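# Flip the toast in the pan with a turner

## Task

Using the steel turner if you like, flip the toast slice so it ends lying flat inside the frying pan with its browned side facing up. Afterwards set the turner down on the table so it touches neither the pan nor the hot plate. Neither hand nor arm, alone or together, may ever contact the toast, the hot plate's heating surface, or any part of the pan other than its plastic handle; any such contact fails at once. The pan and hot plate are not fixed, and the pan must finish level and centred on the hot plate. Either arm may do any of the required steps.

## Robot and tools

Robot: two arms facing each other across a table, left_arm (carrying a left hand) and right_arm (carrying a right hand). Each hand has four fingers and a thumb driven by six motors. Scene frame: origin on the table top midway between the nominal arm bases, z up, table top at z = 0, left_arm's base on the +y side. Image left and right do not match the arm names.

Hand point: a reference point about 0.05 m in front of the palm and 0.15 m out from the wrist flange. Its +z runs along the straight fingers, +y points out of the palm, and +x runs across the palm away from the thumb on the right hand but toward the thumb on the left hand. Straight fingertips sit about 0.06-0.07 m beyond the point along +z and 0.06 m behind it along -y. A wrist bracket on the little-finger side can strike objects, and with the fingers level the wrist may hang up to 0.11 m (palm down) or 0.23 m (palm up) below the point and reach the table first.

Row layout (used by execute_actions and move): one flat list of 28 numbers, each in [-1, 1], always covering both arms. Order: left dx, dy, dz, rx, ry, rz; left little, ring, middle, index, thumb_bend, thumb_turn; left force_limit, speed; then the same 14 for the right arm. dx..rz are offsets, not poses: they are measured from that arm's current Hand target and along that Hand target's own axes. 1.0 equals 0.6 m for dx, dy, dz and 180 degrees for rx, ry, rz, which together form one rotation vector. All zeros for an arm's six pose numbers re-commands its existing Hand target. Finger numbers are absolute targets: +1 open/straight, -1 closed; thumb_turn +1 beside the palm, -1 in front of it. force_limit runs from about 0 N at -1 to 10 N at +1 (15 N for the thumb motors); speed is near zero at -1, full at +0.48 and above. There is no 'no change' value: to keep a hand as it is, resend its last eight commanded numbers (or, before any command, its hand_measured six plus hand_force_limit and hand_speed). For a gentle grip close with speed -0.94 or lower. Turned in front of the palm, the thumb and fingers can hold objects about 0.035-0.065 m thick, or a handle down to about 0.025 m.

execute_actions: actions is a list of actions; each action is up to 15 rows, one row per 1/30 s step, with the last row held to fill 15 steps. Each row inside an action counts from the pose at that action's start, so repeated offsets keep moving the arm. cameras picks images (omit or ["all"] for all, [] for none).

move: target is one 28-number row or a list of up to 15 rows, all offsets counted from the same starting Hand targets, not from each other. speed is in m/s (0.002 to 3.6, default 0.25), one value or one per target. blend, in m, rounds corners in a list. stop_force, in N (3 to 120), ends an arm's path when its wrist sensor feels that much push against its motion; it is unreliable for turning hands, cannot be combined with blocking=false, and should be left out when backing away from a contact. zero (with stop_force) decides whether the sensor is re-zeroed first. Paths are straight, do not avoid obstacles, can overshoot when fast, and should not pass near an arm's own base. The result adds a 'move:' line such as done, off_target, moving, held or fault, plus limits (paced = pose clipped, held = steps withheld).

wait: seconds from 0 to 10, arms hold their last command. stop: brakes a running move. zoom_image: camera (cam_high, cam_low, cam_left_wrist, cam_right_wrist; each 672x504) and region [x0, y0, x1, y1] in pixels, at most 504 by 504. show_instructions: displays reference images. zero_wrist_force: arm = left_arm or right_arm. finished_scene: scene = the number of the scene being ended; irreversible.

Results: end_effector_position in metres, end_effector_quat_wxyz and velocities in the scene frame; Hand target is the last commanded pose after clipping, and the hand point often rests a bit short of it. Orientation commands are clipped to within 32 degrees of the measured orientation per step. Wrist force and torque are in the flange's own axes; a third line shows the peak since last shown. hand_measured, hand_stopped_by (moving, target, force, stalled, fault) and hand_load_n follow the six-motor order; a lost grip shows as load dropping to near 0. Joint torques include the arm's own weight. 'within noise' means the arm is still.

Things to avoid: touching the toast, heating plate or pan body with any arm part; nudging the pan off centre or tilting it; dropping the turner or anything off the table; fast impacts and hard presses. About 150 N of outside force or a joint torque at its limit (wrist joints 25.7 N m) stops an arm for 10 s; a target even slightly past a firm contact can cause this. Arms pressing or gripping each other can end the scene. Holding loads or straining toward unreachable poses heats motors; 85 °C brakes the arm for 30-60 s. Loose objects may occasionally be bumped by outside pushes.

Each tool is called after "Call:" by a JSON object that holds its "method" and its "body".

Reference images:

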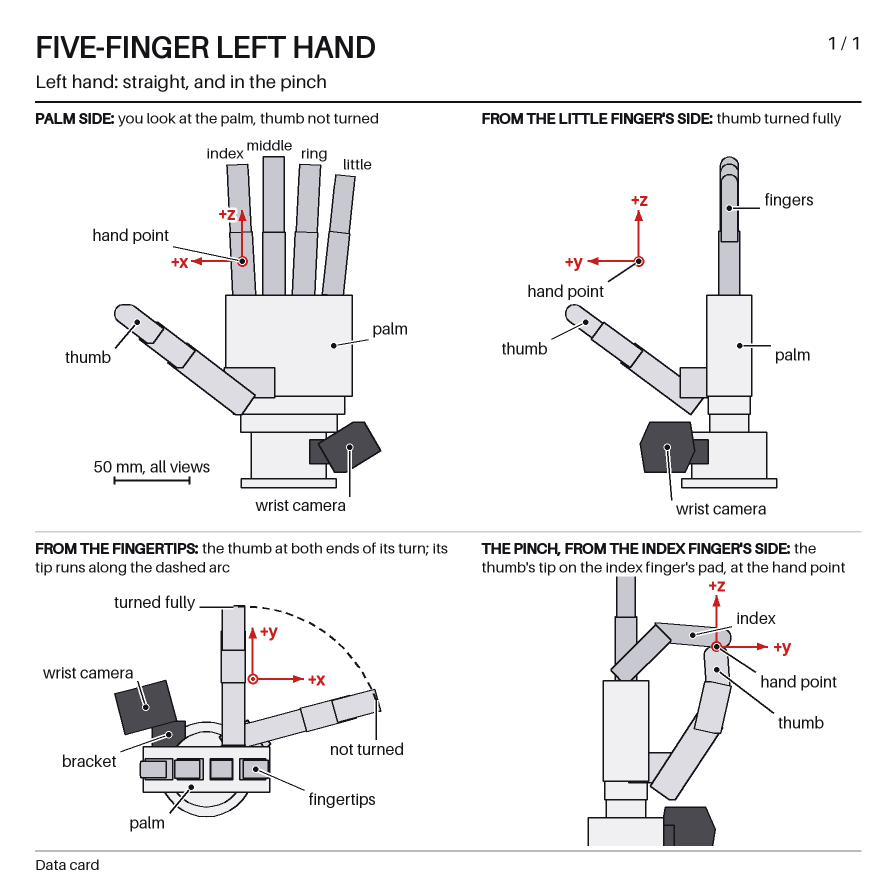

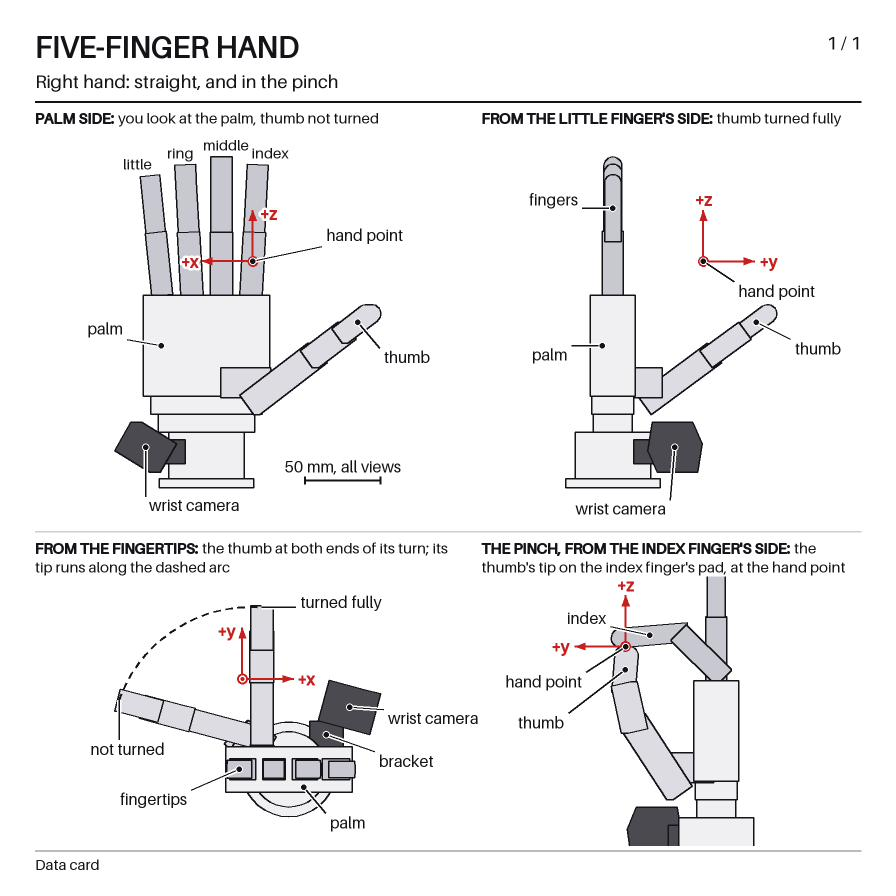

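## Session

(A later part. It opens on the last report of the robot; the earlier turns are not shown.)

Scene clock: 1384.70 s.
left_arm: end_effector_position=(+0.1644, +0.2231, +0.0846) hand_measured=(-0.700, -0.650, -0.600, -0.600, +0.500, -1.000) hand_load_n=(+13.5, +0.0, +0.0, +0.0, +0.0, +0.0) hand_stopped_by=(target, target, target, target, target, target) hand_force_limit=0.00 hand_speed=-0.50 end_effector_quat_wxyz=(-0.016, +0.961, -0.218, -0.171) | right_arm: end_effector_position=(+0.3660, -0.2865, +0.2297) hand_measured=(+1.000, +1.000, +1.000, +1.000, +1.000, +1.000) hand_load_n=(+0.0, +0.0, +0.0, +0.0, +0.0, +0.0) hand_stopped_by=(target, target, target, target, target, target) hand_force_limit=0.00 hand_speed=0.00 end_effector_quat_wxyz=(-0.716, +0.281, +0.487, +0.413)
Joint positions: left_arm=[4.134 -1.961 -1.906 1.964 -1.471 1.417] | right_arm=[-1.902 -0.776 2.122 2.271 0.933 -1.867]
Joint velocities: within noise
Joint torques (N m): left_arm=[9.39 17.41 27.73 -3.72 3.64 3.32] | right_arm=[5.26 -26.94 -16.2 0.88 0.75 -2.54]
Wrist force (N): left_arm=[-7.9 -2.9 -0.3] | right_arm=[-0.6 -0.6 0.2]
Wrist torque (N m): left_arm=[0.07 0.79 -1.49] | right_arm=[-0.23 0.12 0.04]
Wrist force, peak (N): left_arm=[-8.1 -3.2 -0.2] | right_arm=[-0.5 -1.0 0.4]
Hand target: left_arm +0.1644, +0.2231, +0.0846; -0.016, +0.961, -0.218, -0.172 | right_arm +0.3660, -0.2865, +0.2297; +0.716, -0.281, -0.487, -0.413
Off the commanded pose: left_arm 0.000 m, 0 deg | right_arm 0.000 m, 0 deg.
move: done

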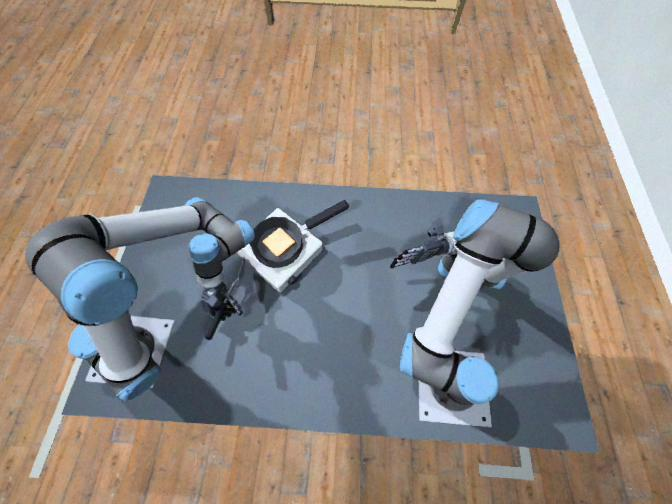

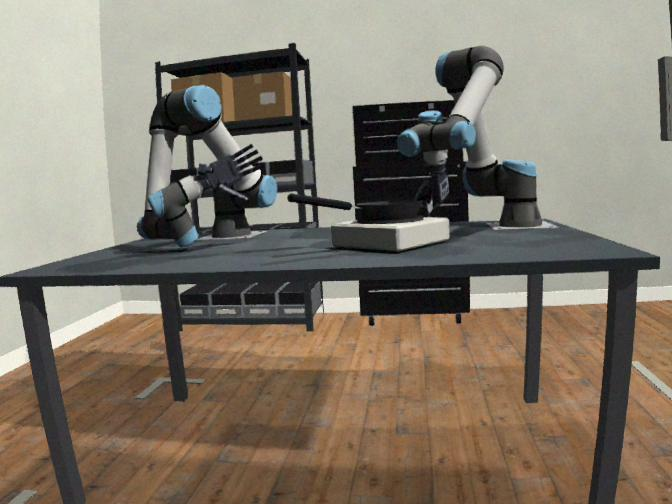

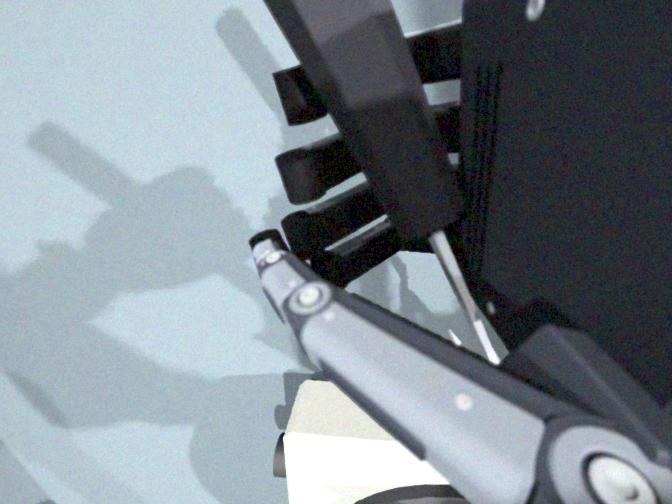

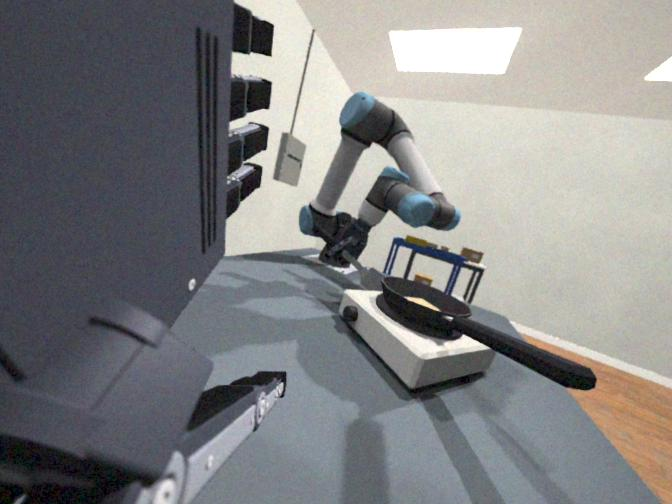

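Call:
{"method": "move", "body": {"target": [-0.017,0,0,0,0,0,-0.7,-0.65,-0.6,-0.6,0.5,-1,0,-0.5,0,0,0,0,0,0,1,1,1,1,1,1,0,0], "speed": 0.1, "cameras": ["cam_left_wrist"]}}

Call:
{"method": "execute_actions", "body": {"actions": [[[0,0,0,0,0,0,-1,-0.95,-0.95,-0.95,0.5,-1,-0.1,-0.6,0,0,0,0,0,0,1,1,1,1,1,1,0,0]],[[0,0,0,0,0,0,-1,-0.95,-0.95,-0.95,0.5,-1,-0.1,-0.6,0,0,0,0,0,0,1,1,1,1,1,1,0,0]]], "cameras": ["cam_left_wrist","cam_high"]}}

Scene clock: 1427.80 s.
left_arm: end_effector_position=(+0.1558, +0.2273, +0.0880) hand_measured=(-0.700, -0.650, -0.600, -0.600, +0.500, -1.000) hand_load_n=(+0.5, +0.0, +0.5, +0.5, +0.0, +0.0) hand_stopped_by=(target, target, target, target, target, target) hand_force_limit=0.00 hand_speed=-0.50 end_effector_quat_wxyz=(-0.016, +0.961, -0.218, -0.172) | right_arm: end_effector_position=(+0.3660, -0.2865, +0.2297) hand_measured=(+1.000, +1.000, +1.000, +1.000, +1.000, +1.000) hand_load_n=(+0.0, +0.0, +0.0, +0.0, +0.5, +0.0) hand_stopped_by=(target, target, target, target, target, target) hand_force_limit=0.00 hand_speed=0.00 end_effector_quat_wxyz=(-0.716, +0.281, +0.487, +0.413)
Joint positions: left_arm=[4.13 -1.939 -1.928 1.965 -1.469 1.413] | right_arm=[-1.902 -0.776 2.122 2.271 0.933 -1.867]
Joint velocities: within noise
Joint torques (N m): left_arm=[-7.15 32.92 -1.09 -0.67 3.06 -2.78] | right_arm=[4.85 -27.24 -15.84 0.84 0.87 -2.57]
Wrist force (N): left_arm=[-0.1 0.2 2.2] | right_arm=[-0.7 -0.7 0.4]
Wrist torque (N m): left_arm=[-0.02 0.13 -0.21] | right_arm=[-0.26 0.12 0.03]
Wrist force, peak (N): left_arm=[-8.7 -3.1 -0.1] | right_arm=[-0.8 -0.8 0.2]
Hand target: left_arm +0.1557, +0.2273, +0.0880; -0.016, +0.961, -0.218, -0.172 | right_arm +0.3660, -0.2865, +0.2297; +0.716, -0.281, -0.487, -0.413
Off the commanded pose: left_arm 0.000 m, 0 deg | right_arm 0.000 m, 0 deg.
move: done
Images, in order (width x height): cam_left_wrist 672x504.

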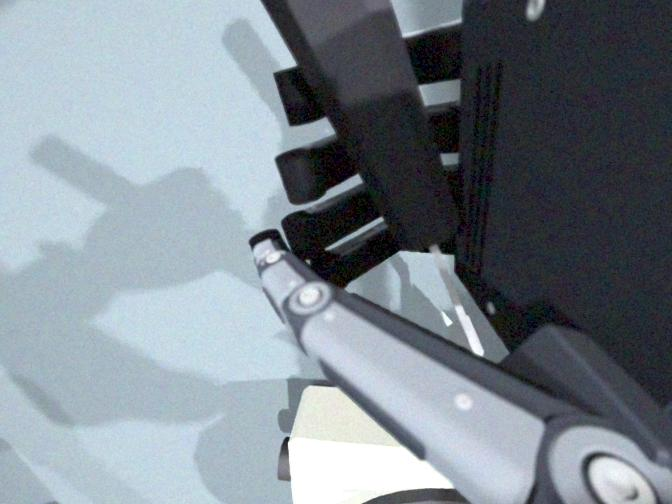

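Scene clock: 1429.00 s.
left_arm: end_effector_position=(+0.1557, +0.2273, +0.0880) hand_measured=(-0.806, -0.902, -0.668, -0.950, +0.500, -1.000) hand_load_n=(+0.0, +8.5, +6.5, +1.0, +5.0, +0.5) hand_stopped_by=(force, force, force, target, target, target) hand_force_limit=-0.10 hand_speed=-0.60 end_effector_quat_wxyz=(-0.016, +0.961, -0.218, -0.172) | right_arm: end_effector_position=(+0.3660, -0.2865, +0.2297) hand_measured=(+1.000, +1.000, +1.000, +1.000, +1.000, +1.000) hand_load_n=(+0.0, +0.0, +0.0, +0.0, +0.0, +0.0) hand_stopped_by=(target, target, target, target, target, target) hand_force_limit=0.00 hand_speed=0.00 end_effector_quat_wxyz=(-0.716, +0.281, +0.487, +0.413)
Joint positions: left_arm=[4.13 -1.939 -1.929 1.965 -1.469 1.413] | right_arm=[-1.902 -0.776 2.122 2.271 0.933 -1.867]
Joint velocities: within noise
Joint torques (N m): left_arm=[-6.44 29.77 10.22 -0.92 1.87 -0.1] | right_arm=[4.67 -26.79 -15.95 0.83 0.94 -2.58]
Wrist force (N): left_arm=[-8.7 -1.6 1.1] | right_arm=[-0.7 -0.9 0.5]
Wrist torque (N m): left_arm=[0.03 0.51 -1.25] | right_arm=[-0.30 0.12 0.02]
Wrist force, peak (N): left_arm=[-9.1 -1.5 1.0] | right_arm=[-0.7 -0.9 0.5]
Hand target: left_arm +0.1557, +0.2273, +0.0880; -0.016, +0.961, -0.218, -0.172 | right_arm +0.3660, -0.2865, +0.2297; +0.716, -0.281, -0.487, -0.413
Off the commanded pose: left_arm 0.000 m, 0 deg | right_arm 0.000 m, 0 deg.
Step readings (end_effector_position of left_arm | right_arm):
0: (+0.1558, +0.2273, +0.0880) | (+0.3660, -0.2865, +0.2297)
1: (+0.1558, +0.2273, +0.0880) | (+0.3660, -0.2865, +0.2297)
2: (+0.1558, +0.2273, +0.0880) | (+0.3660, -0.2865, +0.2297)
4: (+0.1558, +0.2273, +0.0880) | (+0.3660, -0.2865, +0.2297)
8: (+0.1557, +0.2273, +0.0880) | (+0.3660, -0.2865, +0.2297)
15: (+0.1557, +0.2273, +0.0880) | (+0.3660, -0.2865, +0.2297)
16: (+0.1557, +0.2273, +0.0880) | (+0.3660, -0.2865, +0.2297)
17: (+0.1557, +0.2273, +0.0880) | (+0.3660, -0.2865, +0.2297)
19: (+0.1557, +0.2273, +0.0880) | (+0.3660, -0.2865, +0.2297)
23: (+0.1557, +0.2273, +0.0880) | (+0.3660, -0.2865, +0.2297)
30: (+0.1557, +0.2273, +0.0880) | (+0.3660, -0.2865, +0.2297)
Images, in order (width x height): cam_high 672x504, cam_left_wrist 672x504.

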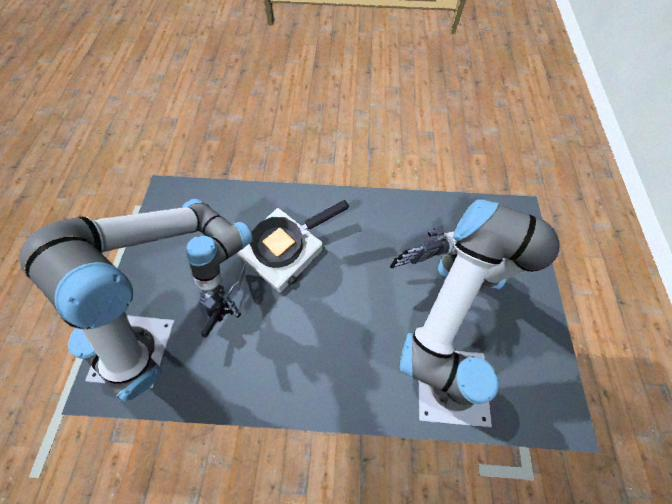

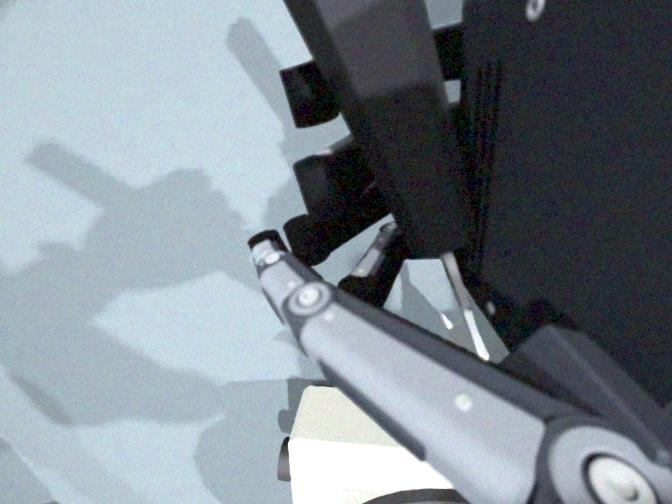

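Call:
{"method": "move", "body": {"target": [[-0.031,-0.006,0.011,0,0,0,-1,-0.95,-0.95,-0.95,0.5,-1,-0.1,-0.6,0,0,0,0,0,0,1,1,1,1,1,1,0,0],[-0.059,-0.0025,-0.0677,0,0,0,-1,-0.95,-0.95,-0.95,0.5,-1,-0.1,-0.6,0,0,0,0,0,0,1,1,1,1,1,1,0,0]], "speed": 0.1}}

Scene clock: 1433.67 s.
left_arm: end_effector_position=(+0.1395, +0.2390, +0.1380) hand_measured=(-0.806, -0.902, -0.668, -0.950, +0.500, -1.000) hand_load_n=(+0.0, +0.0, +6.5, +1.5, +5.0, +0.5) hand_stopped_by=(force, force, force, target, target, target) hand_force_limit=-0.10 hand_speed=-0.60 end_effector_quat_wxyz=(-0.016, +0.961, -0.218, -0.172) | right_arm: end_effector_position=(+0.3660, -0.2865, +0.2297) hand_measured=(+1.000, +1.000, +1.000, +1.000, +1.000, +1.000) hand_load_n=(-0.5, +0.0, +0.0, +0.0, +0.0, +0.0) hand_stopped_by=(target, target, target, target, target, target) hand_force_limit=0.00 hand_speed=0.00 end_effector_quat_wxyz=(-0.716, +0.281, +0.487, +0.413)
Joint positions: left_arm=[4.13 -1.821 -1.933 1.852 -1.469 1.413] | right_arm=[-1.902 -0.776 2.122 2.271 0.933 -1.867]
Joint velocities: within noise
Joint torques (N m): left_arm=[9.29 31.48 27.63 -5.41 -2.16 2.36] | right_arm=[4.16 -27.22 -16.13 0.84 0.99 -2.65]
Wrist force (N): left_arm=[-0.3 0.3 2.1] | right_arm=[-0.5 -0.7 0.3]
Wrist torque (N m): left_arm=[-0.03 0.15 -0.18] | right_arm=[-0.25 0.10 0.04]
Wrist force, peak (N): left_arm=[-9.2 -1.2 0.9] | right_arm=[-0.6 -1.0 0.5]
Hand target: left_arm +0.1395, +0.2390, +0.1381; -0.016, +0.961, -0.218, -0.172 | right_arm +0.3660, -0.2865, +0.2297; +0.716, -0.281, -0.487, -0.413
Off the commanded pose: left_arm 0.000 m, 0 deg | right_arm 0.000 m, 0 deg.
move: done

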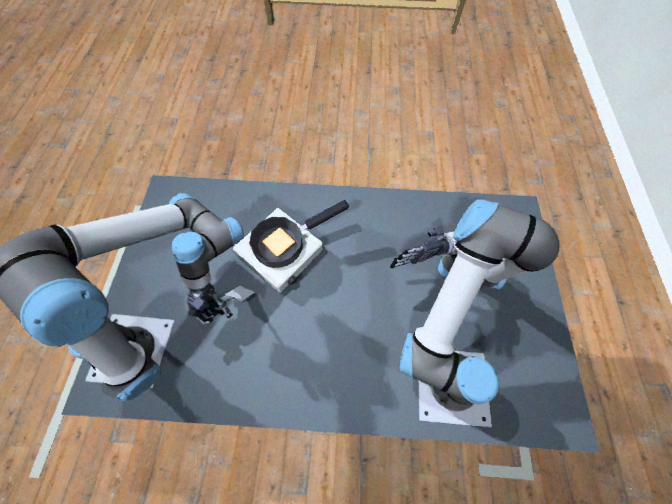

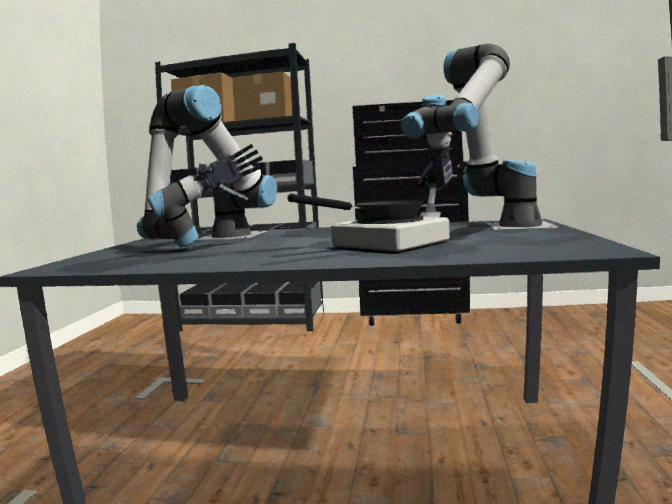

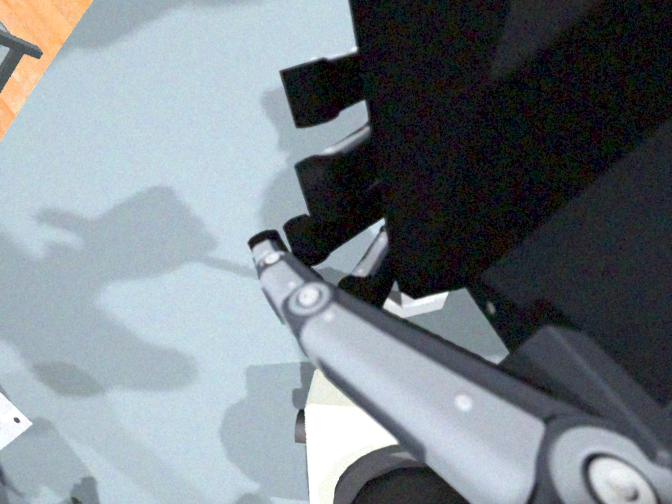

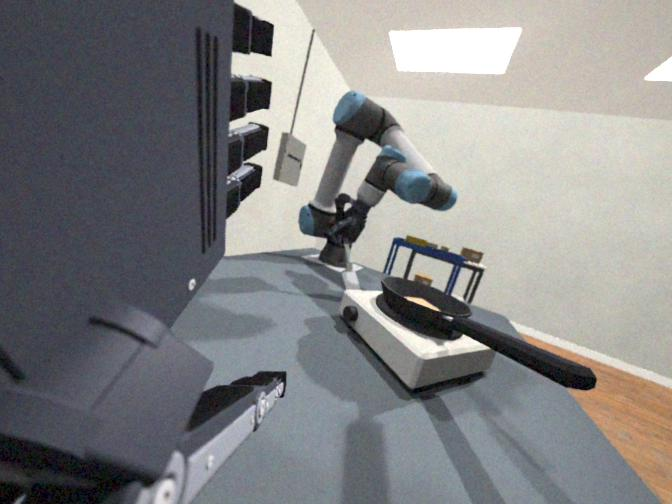

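Call:
{"method": "zoom_image", "body": {"camera": "cam_left_wrist", "region": [260, 0, 640, 340]}}

Call:
{"method": "zoom_image", "body": {"camera": "cam_right_wrist", "region": [290, 170, 430, 300]}}

Call:
{"method": "zoom_image", "body": {"camera": "cam_high", "region": [170, 230, 290, 340]}}

Scaled by 1.326.

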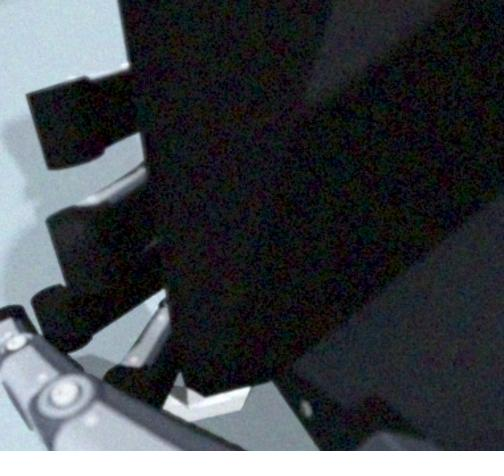

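Scaled by 3.600.

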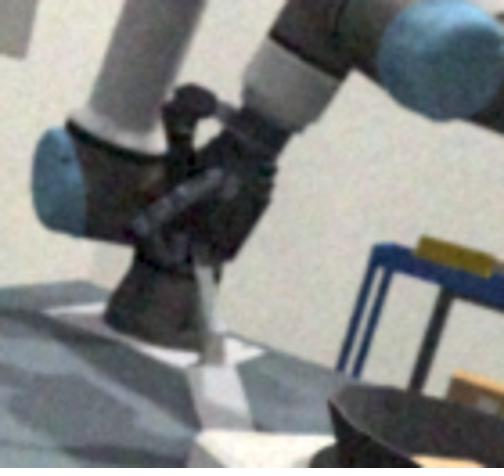

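Scaled by 4.200.

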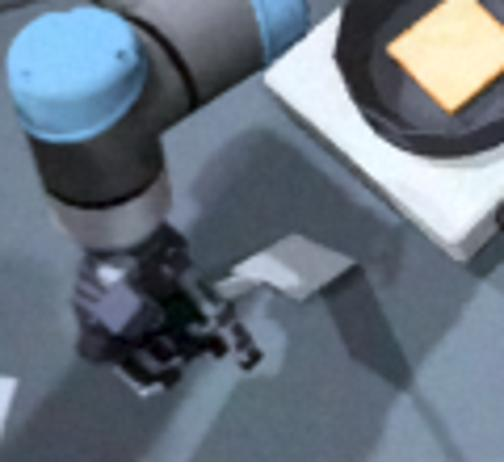

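Call:
{"method": "move", "body": {"target": [0.014,-0.002,0.039,0,0,0,-1,-0.95,-0.95,-0.95,0.5,-1,-0.1,-0.6,0,0,0,0,0,0,1,1,1,1,1,1,0,0], "speed": 0.06, "stop_force": 12, "cameras": ["cam_high","cam_left_wrist"]}}

Call:
{"method": "zoom_image", "body": {"camera": "cam_high", "region": [170, 230, 290, 340]}}

Scene clock: 1449.20 s.
left_arm: end_effector_position=(+0.1396, +0.2391, +0.1132) hand_measured=(-0.806, -0.902, -0.668, -0.950, +0.500, -1.000) hand_load_n=(+0.0, +0.0, +6.5, +0.5, +5.0, +0.5) hand_stopped_by=(force, force, force, target, target, target) hand_force_limit=-0.10 hand_speed=-0.60 end_effector_quat_wxyz=(-0.016, +0.961, -0.218, -0.172) | right_arm: end_effector_position=(+0.3660, -0.2865, +0.2297) hand_measured=(+1.000, +1.000, +1.000, +1.000, +1.000, +1.000) hand_load_n=(+0.0, +0.0, +0.0, +0.0, +0.0, +0.0) hand_stopped_by=(target, target, target, target, target, target) hand_force_limit=0.00 hand_speed=0.00 end_effector_quat_wxyz=(-0.716, +0.281, +0.487, +0.413)
Joint positions: left_arm=[4.13 -1.859 -1.961 1.917 -1.47 1.414] | right_arm=[-1.902 -0.776 2.122 2.271 0.933 -1.867]
Joint velocities: within noise
Joint torques (N m): left_arm=[-0.58 16.39 0.9 -0.35 1.82 0.24] | right_arm=[4.22 -27.44 -15.93 0.86 1.03 -2.58]
Wrist force (N): left_arm=[-0.6 0.5 1.4] | right_arm=[-0.7 -0.8 0.5]
Wrist torque (N m): left_arm=[0.03 0.10 -0.21] | right_arm=[-0.29 0.12 0.02]
Wrist force, peak (N): left_arm=[0.1 0.3 2.4] | right_arm=[-0.7 -1.1 0.4]
Hand target: left_arm +0.1396, +0.2391, +0.1132; -0.016, +0.961, -0.218, -0.172 | right_arm +0.3660, -0.2865, +0.2297; +0.716, -0.281, -0.487, -0.413
Off the commanded pose: left_arm 0.000 m, 0 deg | right_arm 0.000 m, 0 deg.
move: done
Images, in order (width x height): cam_high 672x504, cam_left_wrist 672x504.

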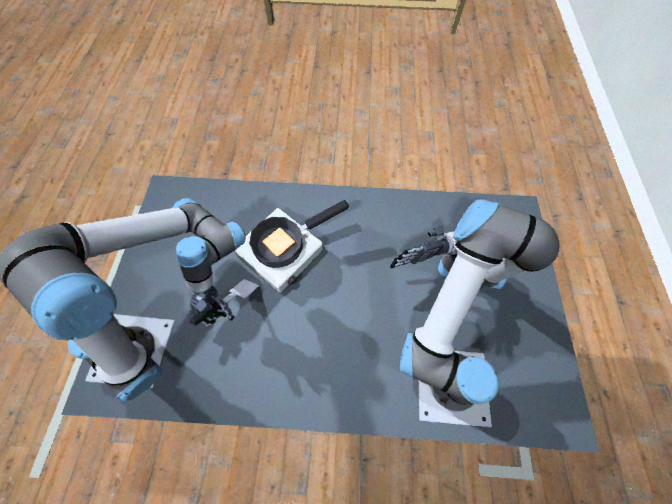

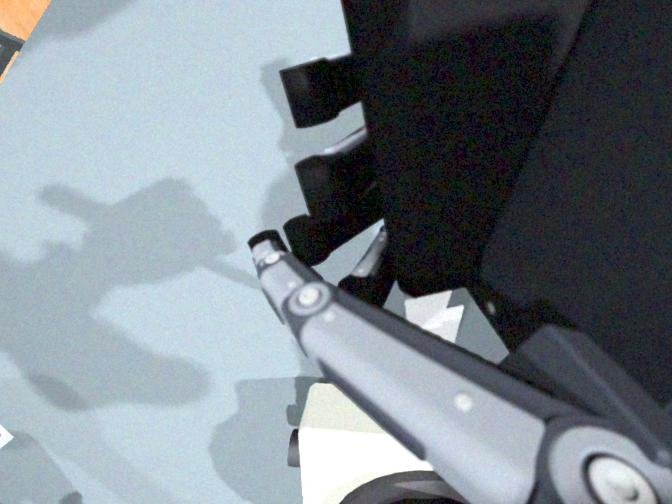

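Scaled by 4.200.

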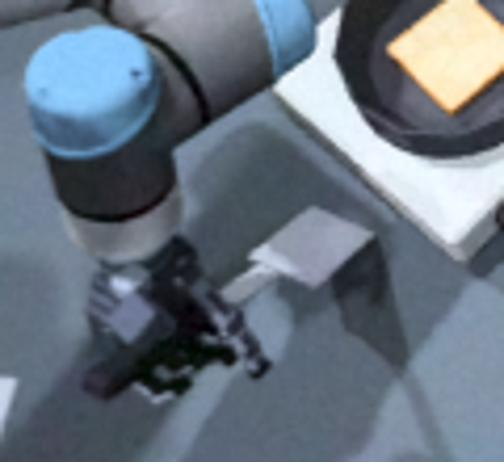

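Call:
{"method": "move", "body": {"target": [0.012,-0.0015,0.035,0,0,0,-1,-0.95,-0.95,-0.95,0.5,-1,-0.1,-0.6,0,0,0,0,0,0,1,1,1,1,1,1,0,0], "speed": 0.06, "stop_force": 12, "cameras": ["cam_high","cam_left_wrist","cam_right_wrist"]}}

Call:
{"method": "zoom_image", "body": {"camera": "cam_high", "region": [170, 230, 290, 340]}}

Call:
{"method": "zoom_image", "body": {"camera": "cam_right_wrist", "region": [290, 170, 430, 300]}}

Scene clock: 1454.33 s.
left_arm: end_effector_position=(+0.1393, +0.2392, +0.0910) hand_measured=(-0.806, -0.902, -0.668, -0.950, +0.500, -1.000) hand_load_n=(+0.0, +0.0, +6.5, +1.0, +5.0, +0.5) hand_stopped_by=(force, force, force, target, target, target) hand_force_limit=-0.10 hand_speed=-0.60 end_effector_quat_wxyz=(-0.016, +0.961, -0.218, -0.172) | right_arm: end_effector_position=(+0.3660, -0.2865, +0.2297) hand_measured=(+1.000, +1.000, +1.000, +1.000, +1.000, +1.000) hand_load_n=(+0.0, +0.0, +0.0, +0.0, +0.0, +0.0) hand_stopped_by=(target, target, target, target, target, target) hand_force_limit=0.00 hand_speed=0.00 end_effector_quat_wxyz=(-0.716, +0.281, +0.487, +0.413)
Joint positions: left_arm=[4.13 -1.896 -1.983 1.976 -1.469 1.413] | right_arm=[-1.902 -0.776 2.122 2.271 0.933 -1.867]
Joint velocities: within noise
Joint torques (N m): left_arm=[-8.61 17.26 0.66 -0.45 3.06 -2.3] | right_arm=[4.12 -27.75 -15.69 0.84 1.19 -2.52]
Wrist force (N): left_arm=[-0.5 0.4 1.7] | right_arm=[-0.5 -0.7 0.3]
Wrist torque (N m): left_arm=[0.01 0.12 -0.21] | right_arm=[-0.26 0.10 0.04]
Wrist force, peak (N): left_arm=[-0.2 -0.1 2.4] | right_arm=[-0.9 -0.9 0.3]
Hand target: left_arm +0.1393, +0.2392, +0.0910; -0.016, +0.961, -0.218, -0.172 | right_arm +0.3660, -0.2865, +0.2297; +0.716, -0.281, -0.487, -0.413
Off the commanded pose: left_arm 0.000 m, 0 deg | right_arm 0.000 m, 0 deg.
move: done
Images, in order (width x height): cam_high 672x504, cam_left_wrist 672x504, cam_right_wrist 672x504.

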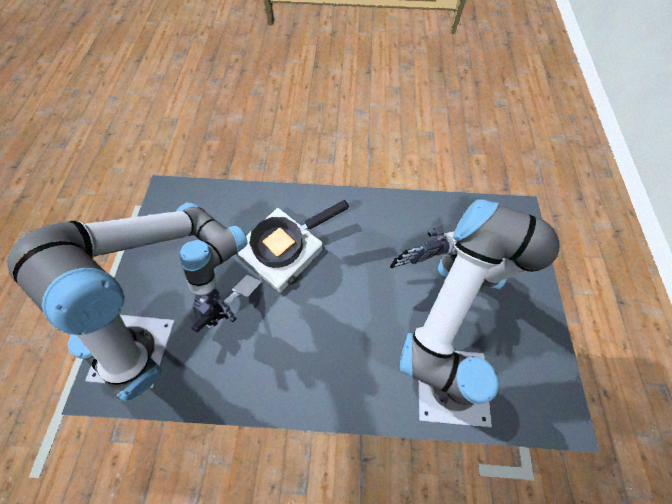

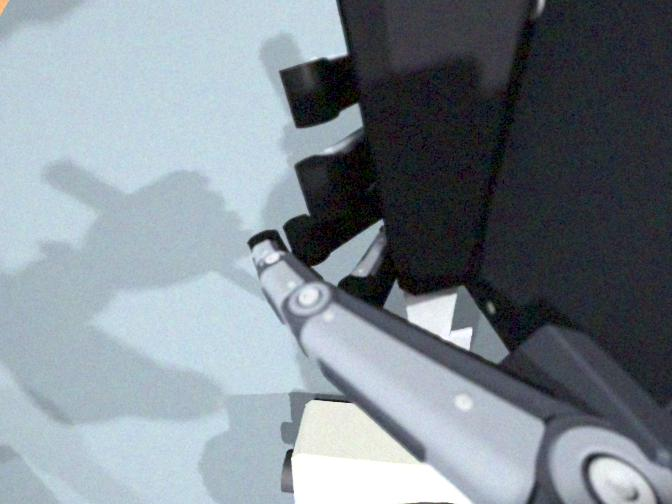

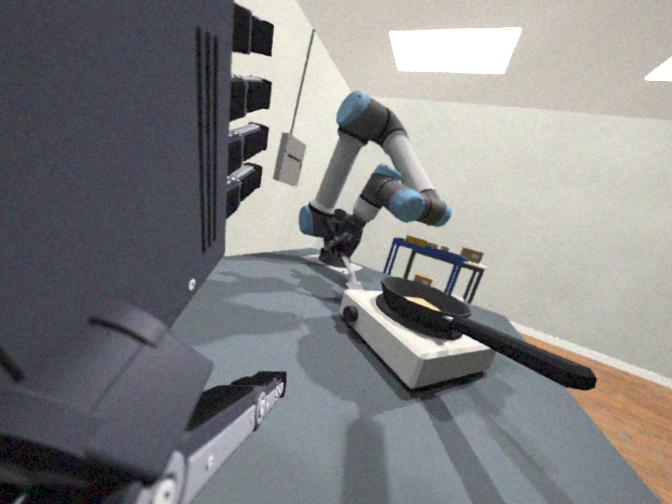

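Scaled by 4.200.

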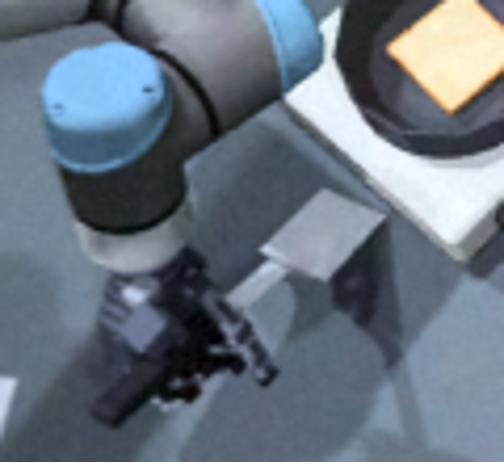

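Scaled by 3.600.

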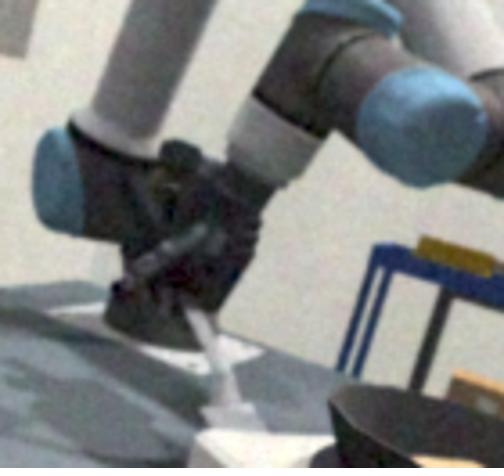

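Call:
{"method": "move", "body": {"target": [0.014,-0.0015,0.039,0,0,0,-1,-0.95,-0.95,-0.95,0.5,-1,-0.1,-0.6,0,0,0,0,0,0,1,1,1,1,1,1,0,0], "speed": 0.06, "stop_force": 12, "cameras": ["cam_high","cam_left_wrist","cam_right_wrist"]}}

Call:
{"method": "zoom_image", "body": {"camera": "cam_high", "region": [170, 230, 290, 340]}}

Call:
{"method": "zoom_image", "body": {"camera": "cam_right_wrist", "region": [290, 170, 430, 300]}}

Scene clock: 1460.53 s.
left_arm: end_effector_position=(+0.1392, +0.2390, +0.0661) hand_measured=(-0.806, -0.902, -0.668, -0.950, +0.500, -1.000) hand_load_n=(+0.0, +0.0, +6.5, +1.0, +5.0, +0.5) hand_stopped_by=(force, force, force, target, target, target) hand_force_limit=-0.10 hand_speed=-0.60 end_effector_quat_wxyz=(-0.016, +0.961, -0.218, -0.172) | right_arm: end_effector_position=(+0.3660, -0.2865, +0.2297) hand_measured=(+1.000, +1.000, +1.000, +1.000, +1.000, +1.000) hand_load_n=(+0.0, +0.0, +0.0, +0.0, +0.0, +0.0) hand_stopped_by=(target, target, target, target, target, target) hand_force_limit=0.00 hand_speed=0.00 end_effector_quat_wxyz=(-0.716, +0.281, +0.487, +0.413)
Joint positions: left_arm=[4.13 -1.94 -2.004 2.041 -1.469 1.413] | right_arm=[-1.902 -0.776 2.122 2.271 0.933 -1.867]
Joint velocities: within noise
Joint torques (N m): left_arm=[-8.25 17.51 0.02 -0.5 3.09 -2.74] | right_arm=[3.45 -27.29 -16.24 0.87 1.17 -2.49]
Wrist force (N): left_arm=[-0.4 0.2 2.0] | right_arm=[-0.6 -0.9 0.2]
Wrist torque (N m): left_arm=[-0.02 0.12 -0.18] | right_arm=[-0.28 0.12 0.03]
Wrist force, peak (N): left_arm=[-0.2 0.2 2.4] | right_arm=[-0.4 -1.1 0.3]
Hand target: left_arm +0.1393, +0.2390, +0.0661; -0.016, +0.961, -0.218, -0.172 | right_arm +0.3660, -0.2865, +0.2297; +0.716, -0.281, -0.487, -0.413
Off the commanded pose: left_arm 0.000 m, 0 deg | right_arm 0.000 m, 0 deg.
move: done
Images, in order (width x height): cam_high 672x504, cam_left_wrist 672x504, cam_right_wrist 672x504.

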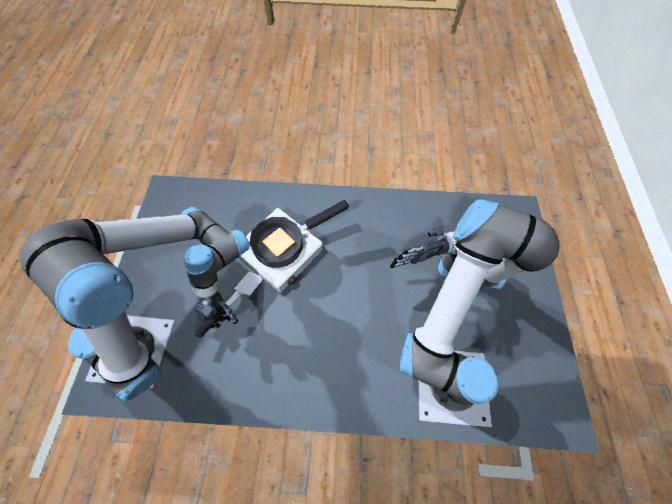

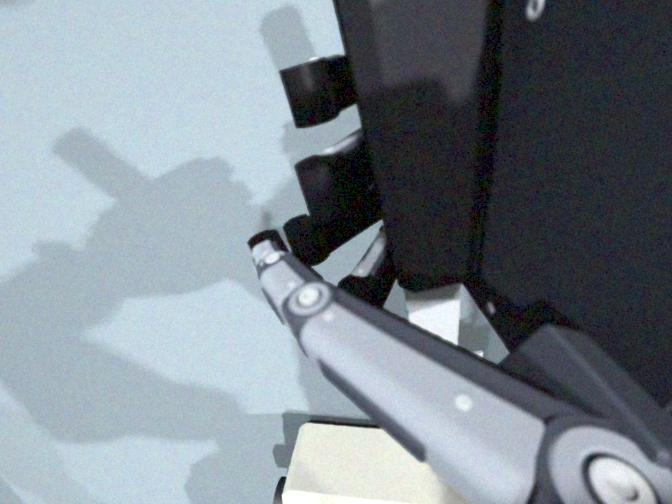

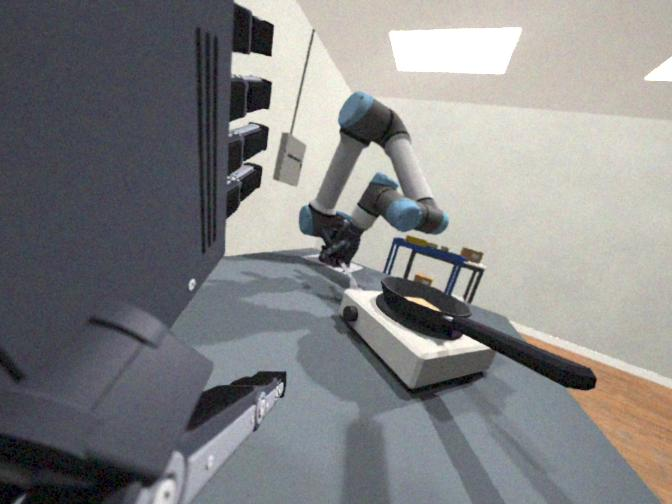

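Scaled by 4.200.

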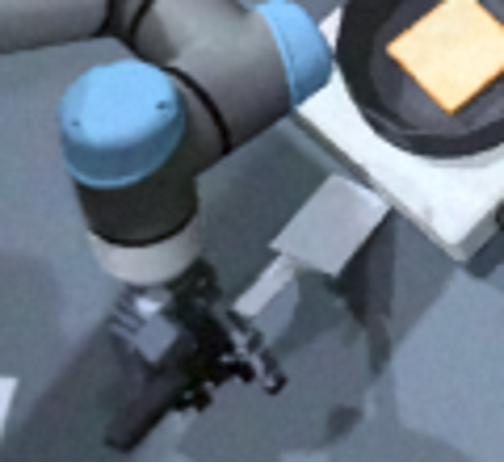

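Scaled by 3.600.

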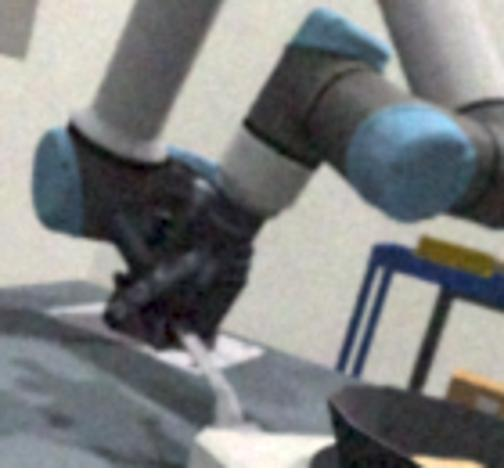

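Call:
{"method": "execute_actions", "body": {"actions": [[[0,0,0,0,0,0,-0.99,-1,-1,-1,0.5,-1,0.3,-0.7,0,0,0,0,0,0,1,1,1,1,1,1,0,0]],[[0,0,0,0,0,0,-0.99,-1,-1,-1,0.5,-1,0.3,-0.7,0,0,0,0,0,0,1,1,1,1,1,1,0,0]],[[0,0,0,0,0,0,-0.99,-1,-1,-1,0.5,-1,0.3,-0.7,0,0,0,0,0,0,1,1,1,1,1,1,0,0]]], "cameras": ["cam_left_wrist","cam_high"]}}

Scene clock: 1467.10 s.
left_arm: end_effector_position=(+0.1392, +0.2390, +0.0661) hand_measured=(-0.990, -0.982, -0.690, -0.996, +0.502, -1.000) hand_load_n=(+1.5, +3.5, +9.5, +5.0, +7.5, +1.0) hand_stopped_by=(target, force, force, force, target, target) hand_force_limit=0.30 hand_speed=-0.70 end_effector_quat_wxyz=(-0.016, +0.961, -0.218, -0.172) | right_arm: end_effector_position=(+0.3660, -0.2865, +0.2297) hand_measured=(+1.000, +1.000, +1.000, +1.000, +1.000, +1.000) hand_load_n=(+0.0, +0.0, +0.0, +0.0, +0.0, +0.0) hand_stopped_by=(target, target, target, target, target, target) hand_force_limit=0.00 hand_speed=0.00 end_effector_quat_wxyz=(-0.716, +0.281, +0.487, +0.413)
Joint positions: left_arm=[4.13 -1.94 -2.004 2.041 -1.469 1.413] | right_arm=[-1.902 -0.776 2.122 2.271 0.933 -1.867]
Joint velocities: within noise
Joint torques (N m): left_arm=[-6.26 17.55 4.6 -0.74 2.78 -0.68] | right_arm=[3.17 -27.39 -16.02 0.8 1.3 -2.56]
Wrist force (N): left_arm=[-0.6 0.1 1.2] | right_arm=[-0.7 -0.8 0.3]
Wrist torque (N m): left_arm=[0.08 0.29 -0.28] | right_arm=[-0.28 0.12 0.03]
Wrist force, peak (N): left_arm=[-0.6 -0.1 2.4] | right_arm=[-0.7 -1.0 0.5]
Hand target: left_arm +0.1393, +0.2390, +0.0661; -0.016, +0.961, -0.218, -0.172 | right_arm +0.3660, -0.2865, +0.2297; +0.716, -0.281, -0.487, -0.413
Off the commanded pose: left_arm 0.000 m, 0 deg | right_arm 0.000 m, 0 deg.
Step readings (end_effector_position of left_arm | right_arm):
0: (+0.1392, +0.2390, +0.0661) | (+0.3660, -0.2865, +0.2297)
1: (+0.1392, +0.2390, +0.0661) | (+0.3660, -0.2865, +0.2297)
2: (+0.1392, +0.2390, +0.0661) | (+0.3660, -0.2865, +0.2297)
4: (+0.1392, +0.2390, +0.0661) | (+0.3660, -0.2865, +0.2297)
8: (+0.1392, +0.2390, +0.0661) | (+0.3660, -0.2865, +0.2297)
15: (+0.1392, +0.2390, +0.0661) | (+0.3660, -0.2865, +0.2297)
16: (+0.1392, +0.2390, +0.0661) | (+0.3660, -0.2865, +0.2297)
17: (+0.1392, +0.2390, +0.0661) | (+0.3660, -0.2865, +0.2297)
19: (+0.1392, +0.2390, +0.0661) | (+0.3660, -0.2865, +0.2297)
23: (+0.1392, +0.2390, +0.0661) | (+0.3660, -0.2865, +0.2297)
30: (+0.1392, +0.2390, +0.0661) | (+0.3660, -0.2865, +0.2297)
31: (+0.1392, +0.2390, +0.0661) | (+0.3660, -0.2865, +0.2297)
32: (+0.1392, +0.2390, +0.0661) | (+0.3660, -0.2865, +0.2297)
34: (+0.1392, +0.2390, +0.0661) | (+0.3660, -0.2865, +0.2297)
38: (+0.1392, +0.2390, +0.0661) | (+0.3660, -0.2865, +0.2297)
45: (+0.1392, +0.2390, +0.0661) | (+0.3660, -0.2865, +0.2297)
Images, in order (width x height): cam_high 672x504, cam_left_wrist 672x504.

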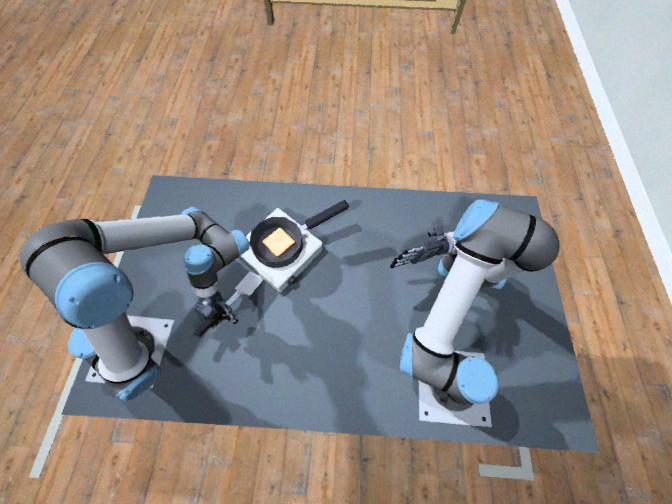

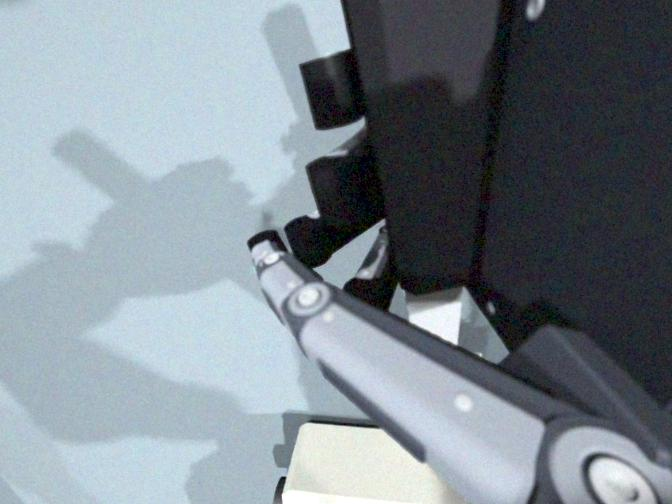

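Call:
{"method": "execute_actions", "body": {"actions": [[[0,0,0,0,0,0,-0.35,-0.35,-0.3,-0.3,0.5,-1,0,-0.4,0,0,0,0,0,0,1,1,1,1,1,1,0,0]],[[0,0,0,0,0,0,-0.35,-0.35,-0.3,-0.3,0.5,-1,0,-0.4,0,0,0,0,0,0,1,1,1,1,1,1,0,0]]], "cameras": ["cam_left_wrist"]}}

Scene clock: 1476.93 s.
left_arm: end_effector_position=(+0.1392, +0.2390, +0.0661) hand_measured=(-0.350, -0.350, -0.300, -0.300, +0.500, -1.000) hand_load_n=(+0.0, +0.0, +0.0, +0.5, +0.0, +0.0) hand_stopped_by=(target, target, target, target, target, target) hand_force_limit=0.00 hand_speed=-0.40 end_effector_quat_wxyz=(-0.016, +0.961, -0.218, -0.172) | right_arm: end_effector_position=(+0.3660, -0.2865, +0.2297) hand_measured=(+1.000, +1.000, +1.000, +1.000, +1.000, +1.000) hand_load_n=(+0.0, +0.5, +0.5, +0.0, +0.0, +0.0) hand_stopped_by=(target, target, target, target, target, target) hand_force_limit=0.00 hand_speed=0.00 end_effector_quat_wxyz=(-0.716, +0.281, +0.487, +0.413)
Joint positions: left_arm=[4.13 -1.94 -2.004 2.041 -1.469 1.413] | right_arm=[-1.902 -0.776 2.122 2.271 0.933 -1.867]
Joint velocities: within noise
Joint torques (N m): left_arm=[-6.22 18.78 9.54 -1.23 2.46 1.76] | right_arm=[2.93 -27.79 -15.87 0.78 1.33 -2.6]
Wrist force (N): left_arm=[-0.6 0.4 1.7] | right_arm=[-0.7 -0.9 0.3]
Wrist torque (N m): left_arm=[0.02 0.14 -0.19] | right_arm=[-0.28 0.13 0.02]
Wrist force, peak (N): left_arm=[-0.6 0.4 2.3] | right_arm=[-0.6 -1.1 0.4]
Hand target: left_arm +0.1393, +0.2390, +0.0661; -0.016, +0.961, -0.218, -0.172 | right_arm +0.3660, -0.2865, +0.2297; +0.716, -0.281, -0.487, -0.413
Off the commanded pose: left_arm 0.000 m, 0 deg | right_arm 0.000 m, 0 deg.
Step readings (end_effector_position of left_arm | right_arm):
0: (+0.1392, +0.2390, +0.0661) | (+0.3660, -0.2865, +0.2297)
1: (+0.1392, +0.2390, +0.0661) | (+0.3660, -0.2865, +0.2297)
2: (+0.1392, +0.2390, +0.0661) | (+0.3660, -0.2865, +0.2297)
4: (+0.1392, +0.2390, +0.0661) | (+0.3660, -0.2865, +0.2297)
8: (+0.1392, +0.2390, +0.0661) | (+0.3660, -0.2865, +0.2297)
15: (+0.1392, +0.2390, +0.0661) | (+0.3660, -0.2865, +0.2297)
16: (+0.1392, +0.2390, +0.0661) | (+0.3660, -0.2865, +0.2297)
17: (+0.1392, +0.2390, +0.0661) | (+0.3660, -0.2865, +0.2297)
19: (+0.1392, +0.2390, +0.0661) | (+0.3660, -0.2865, +0.2297)
23: (+0.1392, +0.2390, +0.0661) | (+0.3660, -0.2865, +0.2297)
30: (+0.1392, +0.2390, +0.0661) | (+0.3660, -0.2865, +0.2297)
Images, in order (width x height): cam_left_wrist 672x504.

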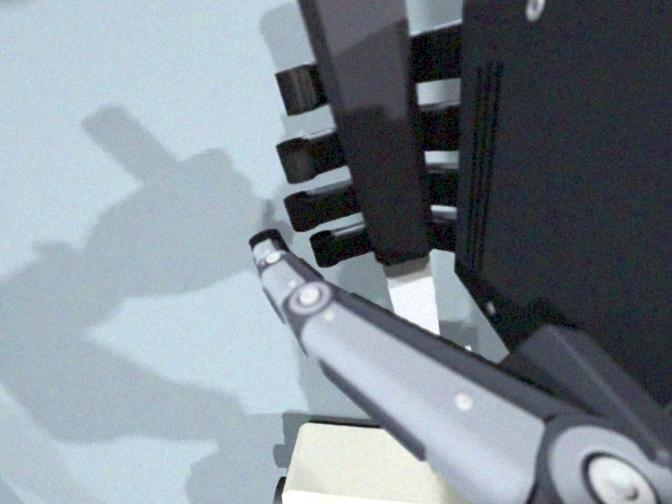

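Call:
{"method": "execute_actions", "body": {"actions": [[[0,0,0,0,0,0,-0.65,-0.65,-0.65,-0.65,0.5,-1,-0.2,-0.6,0,0,0,0,0,0,1,1,1,1,1,1,0,0]],[[0,0,0,0,0,0,-0.65,-0.65,-0.65,-0.65,0.5,-1,-0.2,-0.6,0,0,0,0,0,0,1,1,1,1,1,1,0,0]]], "cameras": ["cam_left_wrist"]}}

Scene clock: 1482.40 s.
left_arm: end_effector_position=(+0.1392, +0.2390, +0.0661) hand_measured=(-0.650, -0.650, -0.648, -0.650, +0.500, -1.000) hand_load_n=(+0.0, +0.5, +4.0, +0.5, +2.0, +0.0) hand_stopped_by=(target, target, force, target, target, target) hand_force_limit=-0.20 hand_speed=-0.60 end_effector_quat_wxyz=(-0.016, +0.961, -0.218, -0.172) | right_arm: end_effector_position=(+0.3660, -0.2865, +0.2297) hand_measured=(+1.000, +1.000, +1.000, +1.000, +1.000, +1.000) hand_load_n=(+0.0, +0.0, +0.0, +0.0, +0.0, +0.0) hand_stopped_by=(target, target, target, target, target, target) hand_force_limit=0.00 hand_speed=0.00 end_effector_quat_wxyz=(-0.716, +0.281, +0.487, +0.413)
Joint positions: left_arm=[4.13 -1.94 -2.004 2.041 -1.469 1.413] | right_arm=[-1.902 -0.776 2.122 2.271 0.933 -1.867]
Joint velocities: within noise
Joint torques (N m): left_arm=[-6.85 18.56 13.55 -1.67 2.41 1.61] | right_arm=[2.3 -28.03 -15.43 0.82 1.54 -2.48]
Wrist force (N): left_arm=[0.1 0.4 2.0] | right_arm=[-0.6 -0.7 0.3]
Wrist torque (N m): left_arm=[0.01 0.08 -0.16] | right_arm=[-0.25 0.10 0.04]
Wrist force, peak (N): left_arm=[-0.2 0.2 2.4] | right_arm=[-0.7 -1.0 0.2]
Hand target: left_arm +0.1393, +0.2390, +0.0661; -0.016, +0.961, -0.218, -0.172 | right_arm +0.3660, -0.2865, +0.2297; +0.716, -0.281, -0.487, -0.413
Off the commanded pose: left_arm 0.000 m, 0 deg | right_arm 0.000 m, 0 deg.
Step readings (end_effector_position of left_arm | right_arm):
0: (+0.1392, +0.2390, +0.0661) | (+0.3660, -0.2865, +0.2297)
1: (+0.1392, +0.2390, +0.0661) | (+0.3660, -0.2865, +0.2297)
2: (+0.1392, +0.2390, +0.0661) | (+0.3660, -0.2865, +0.2297)
4: (+0.1392, +0.2390, +0.0661) | (+0.3660, -0.2865, +0.2297)
8: (+0.1392, +0.2390, +0.0661) | (+0.3660, -0.2865, +0.2297)
15: (+0.1392, +0.2390, +0.0661) | (+0.3660, -0.2865, +0.2297)
16: (+0.1392, +0.2390, +0.0661) | (+0.3660, -0.2865, +0.2297)
17: (+0.1392, +0.2390, +0.0661) | (+0.3660, -0.2865, +0.2297)
19: (+0.1392, +0.2390, +0.0661) | (+0.3660, -0.2865, +0.2297)
23: (+0.1392, +0.2390, +0.0661) | (+0.3660, -0.2865, +0.2297)
30: (+0.1392, +0.2390, +0.0661) | (+0.3660, -0.2865, +0.2297)
Images, in order (width x height): cam_left_wrist 672x504.

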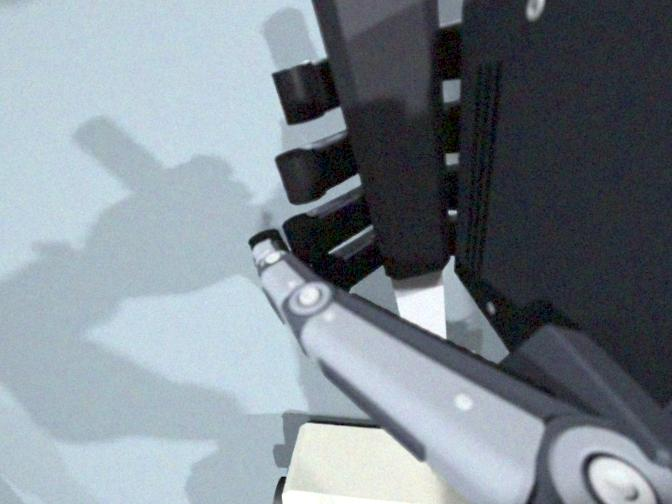

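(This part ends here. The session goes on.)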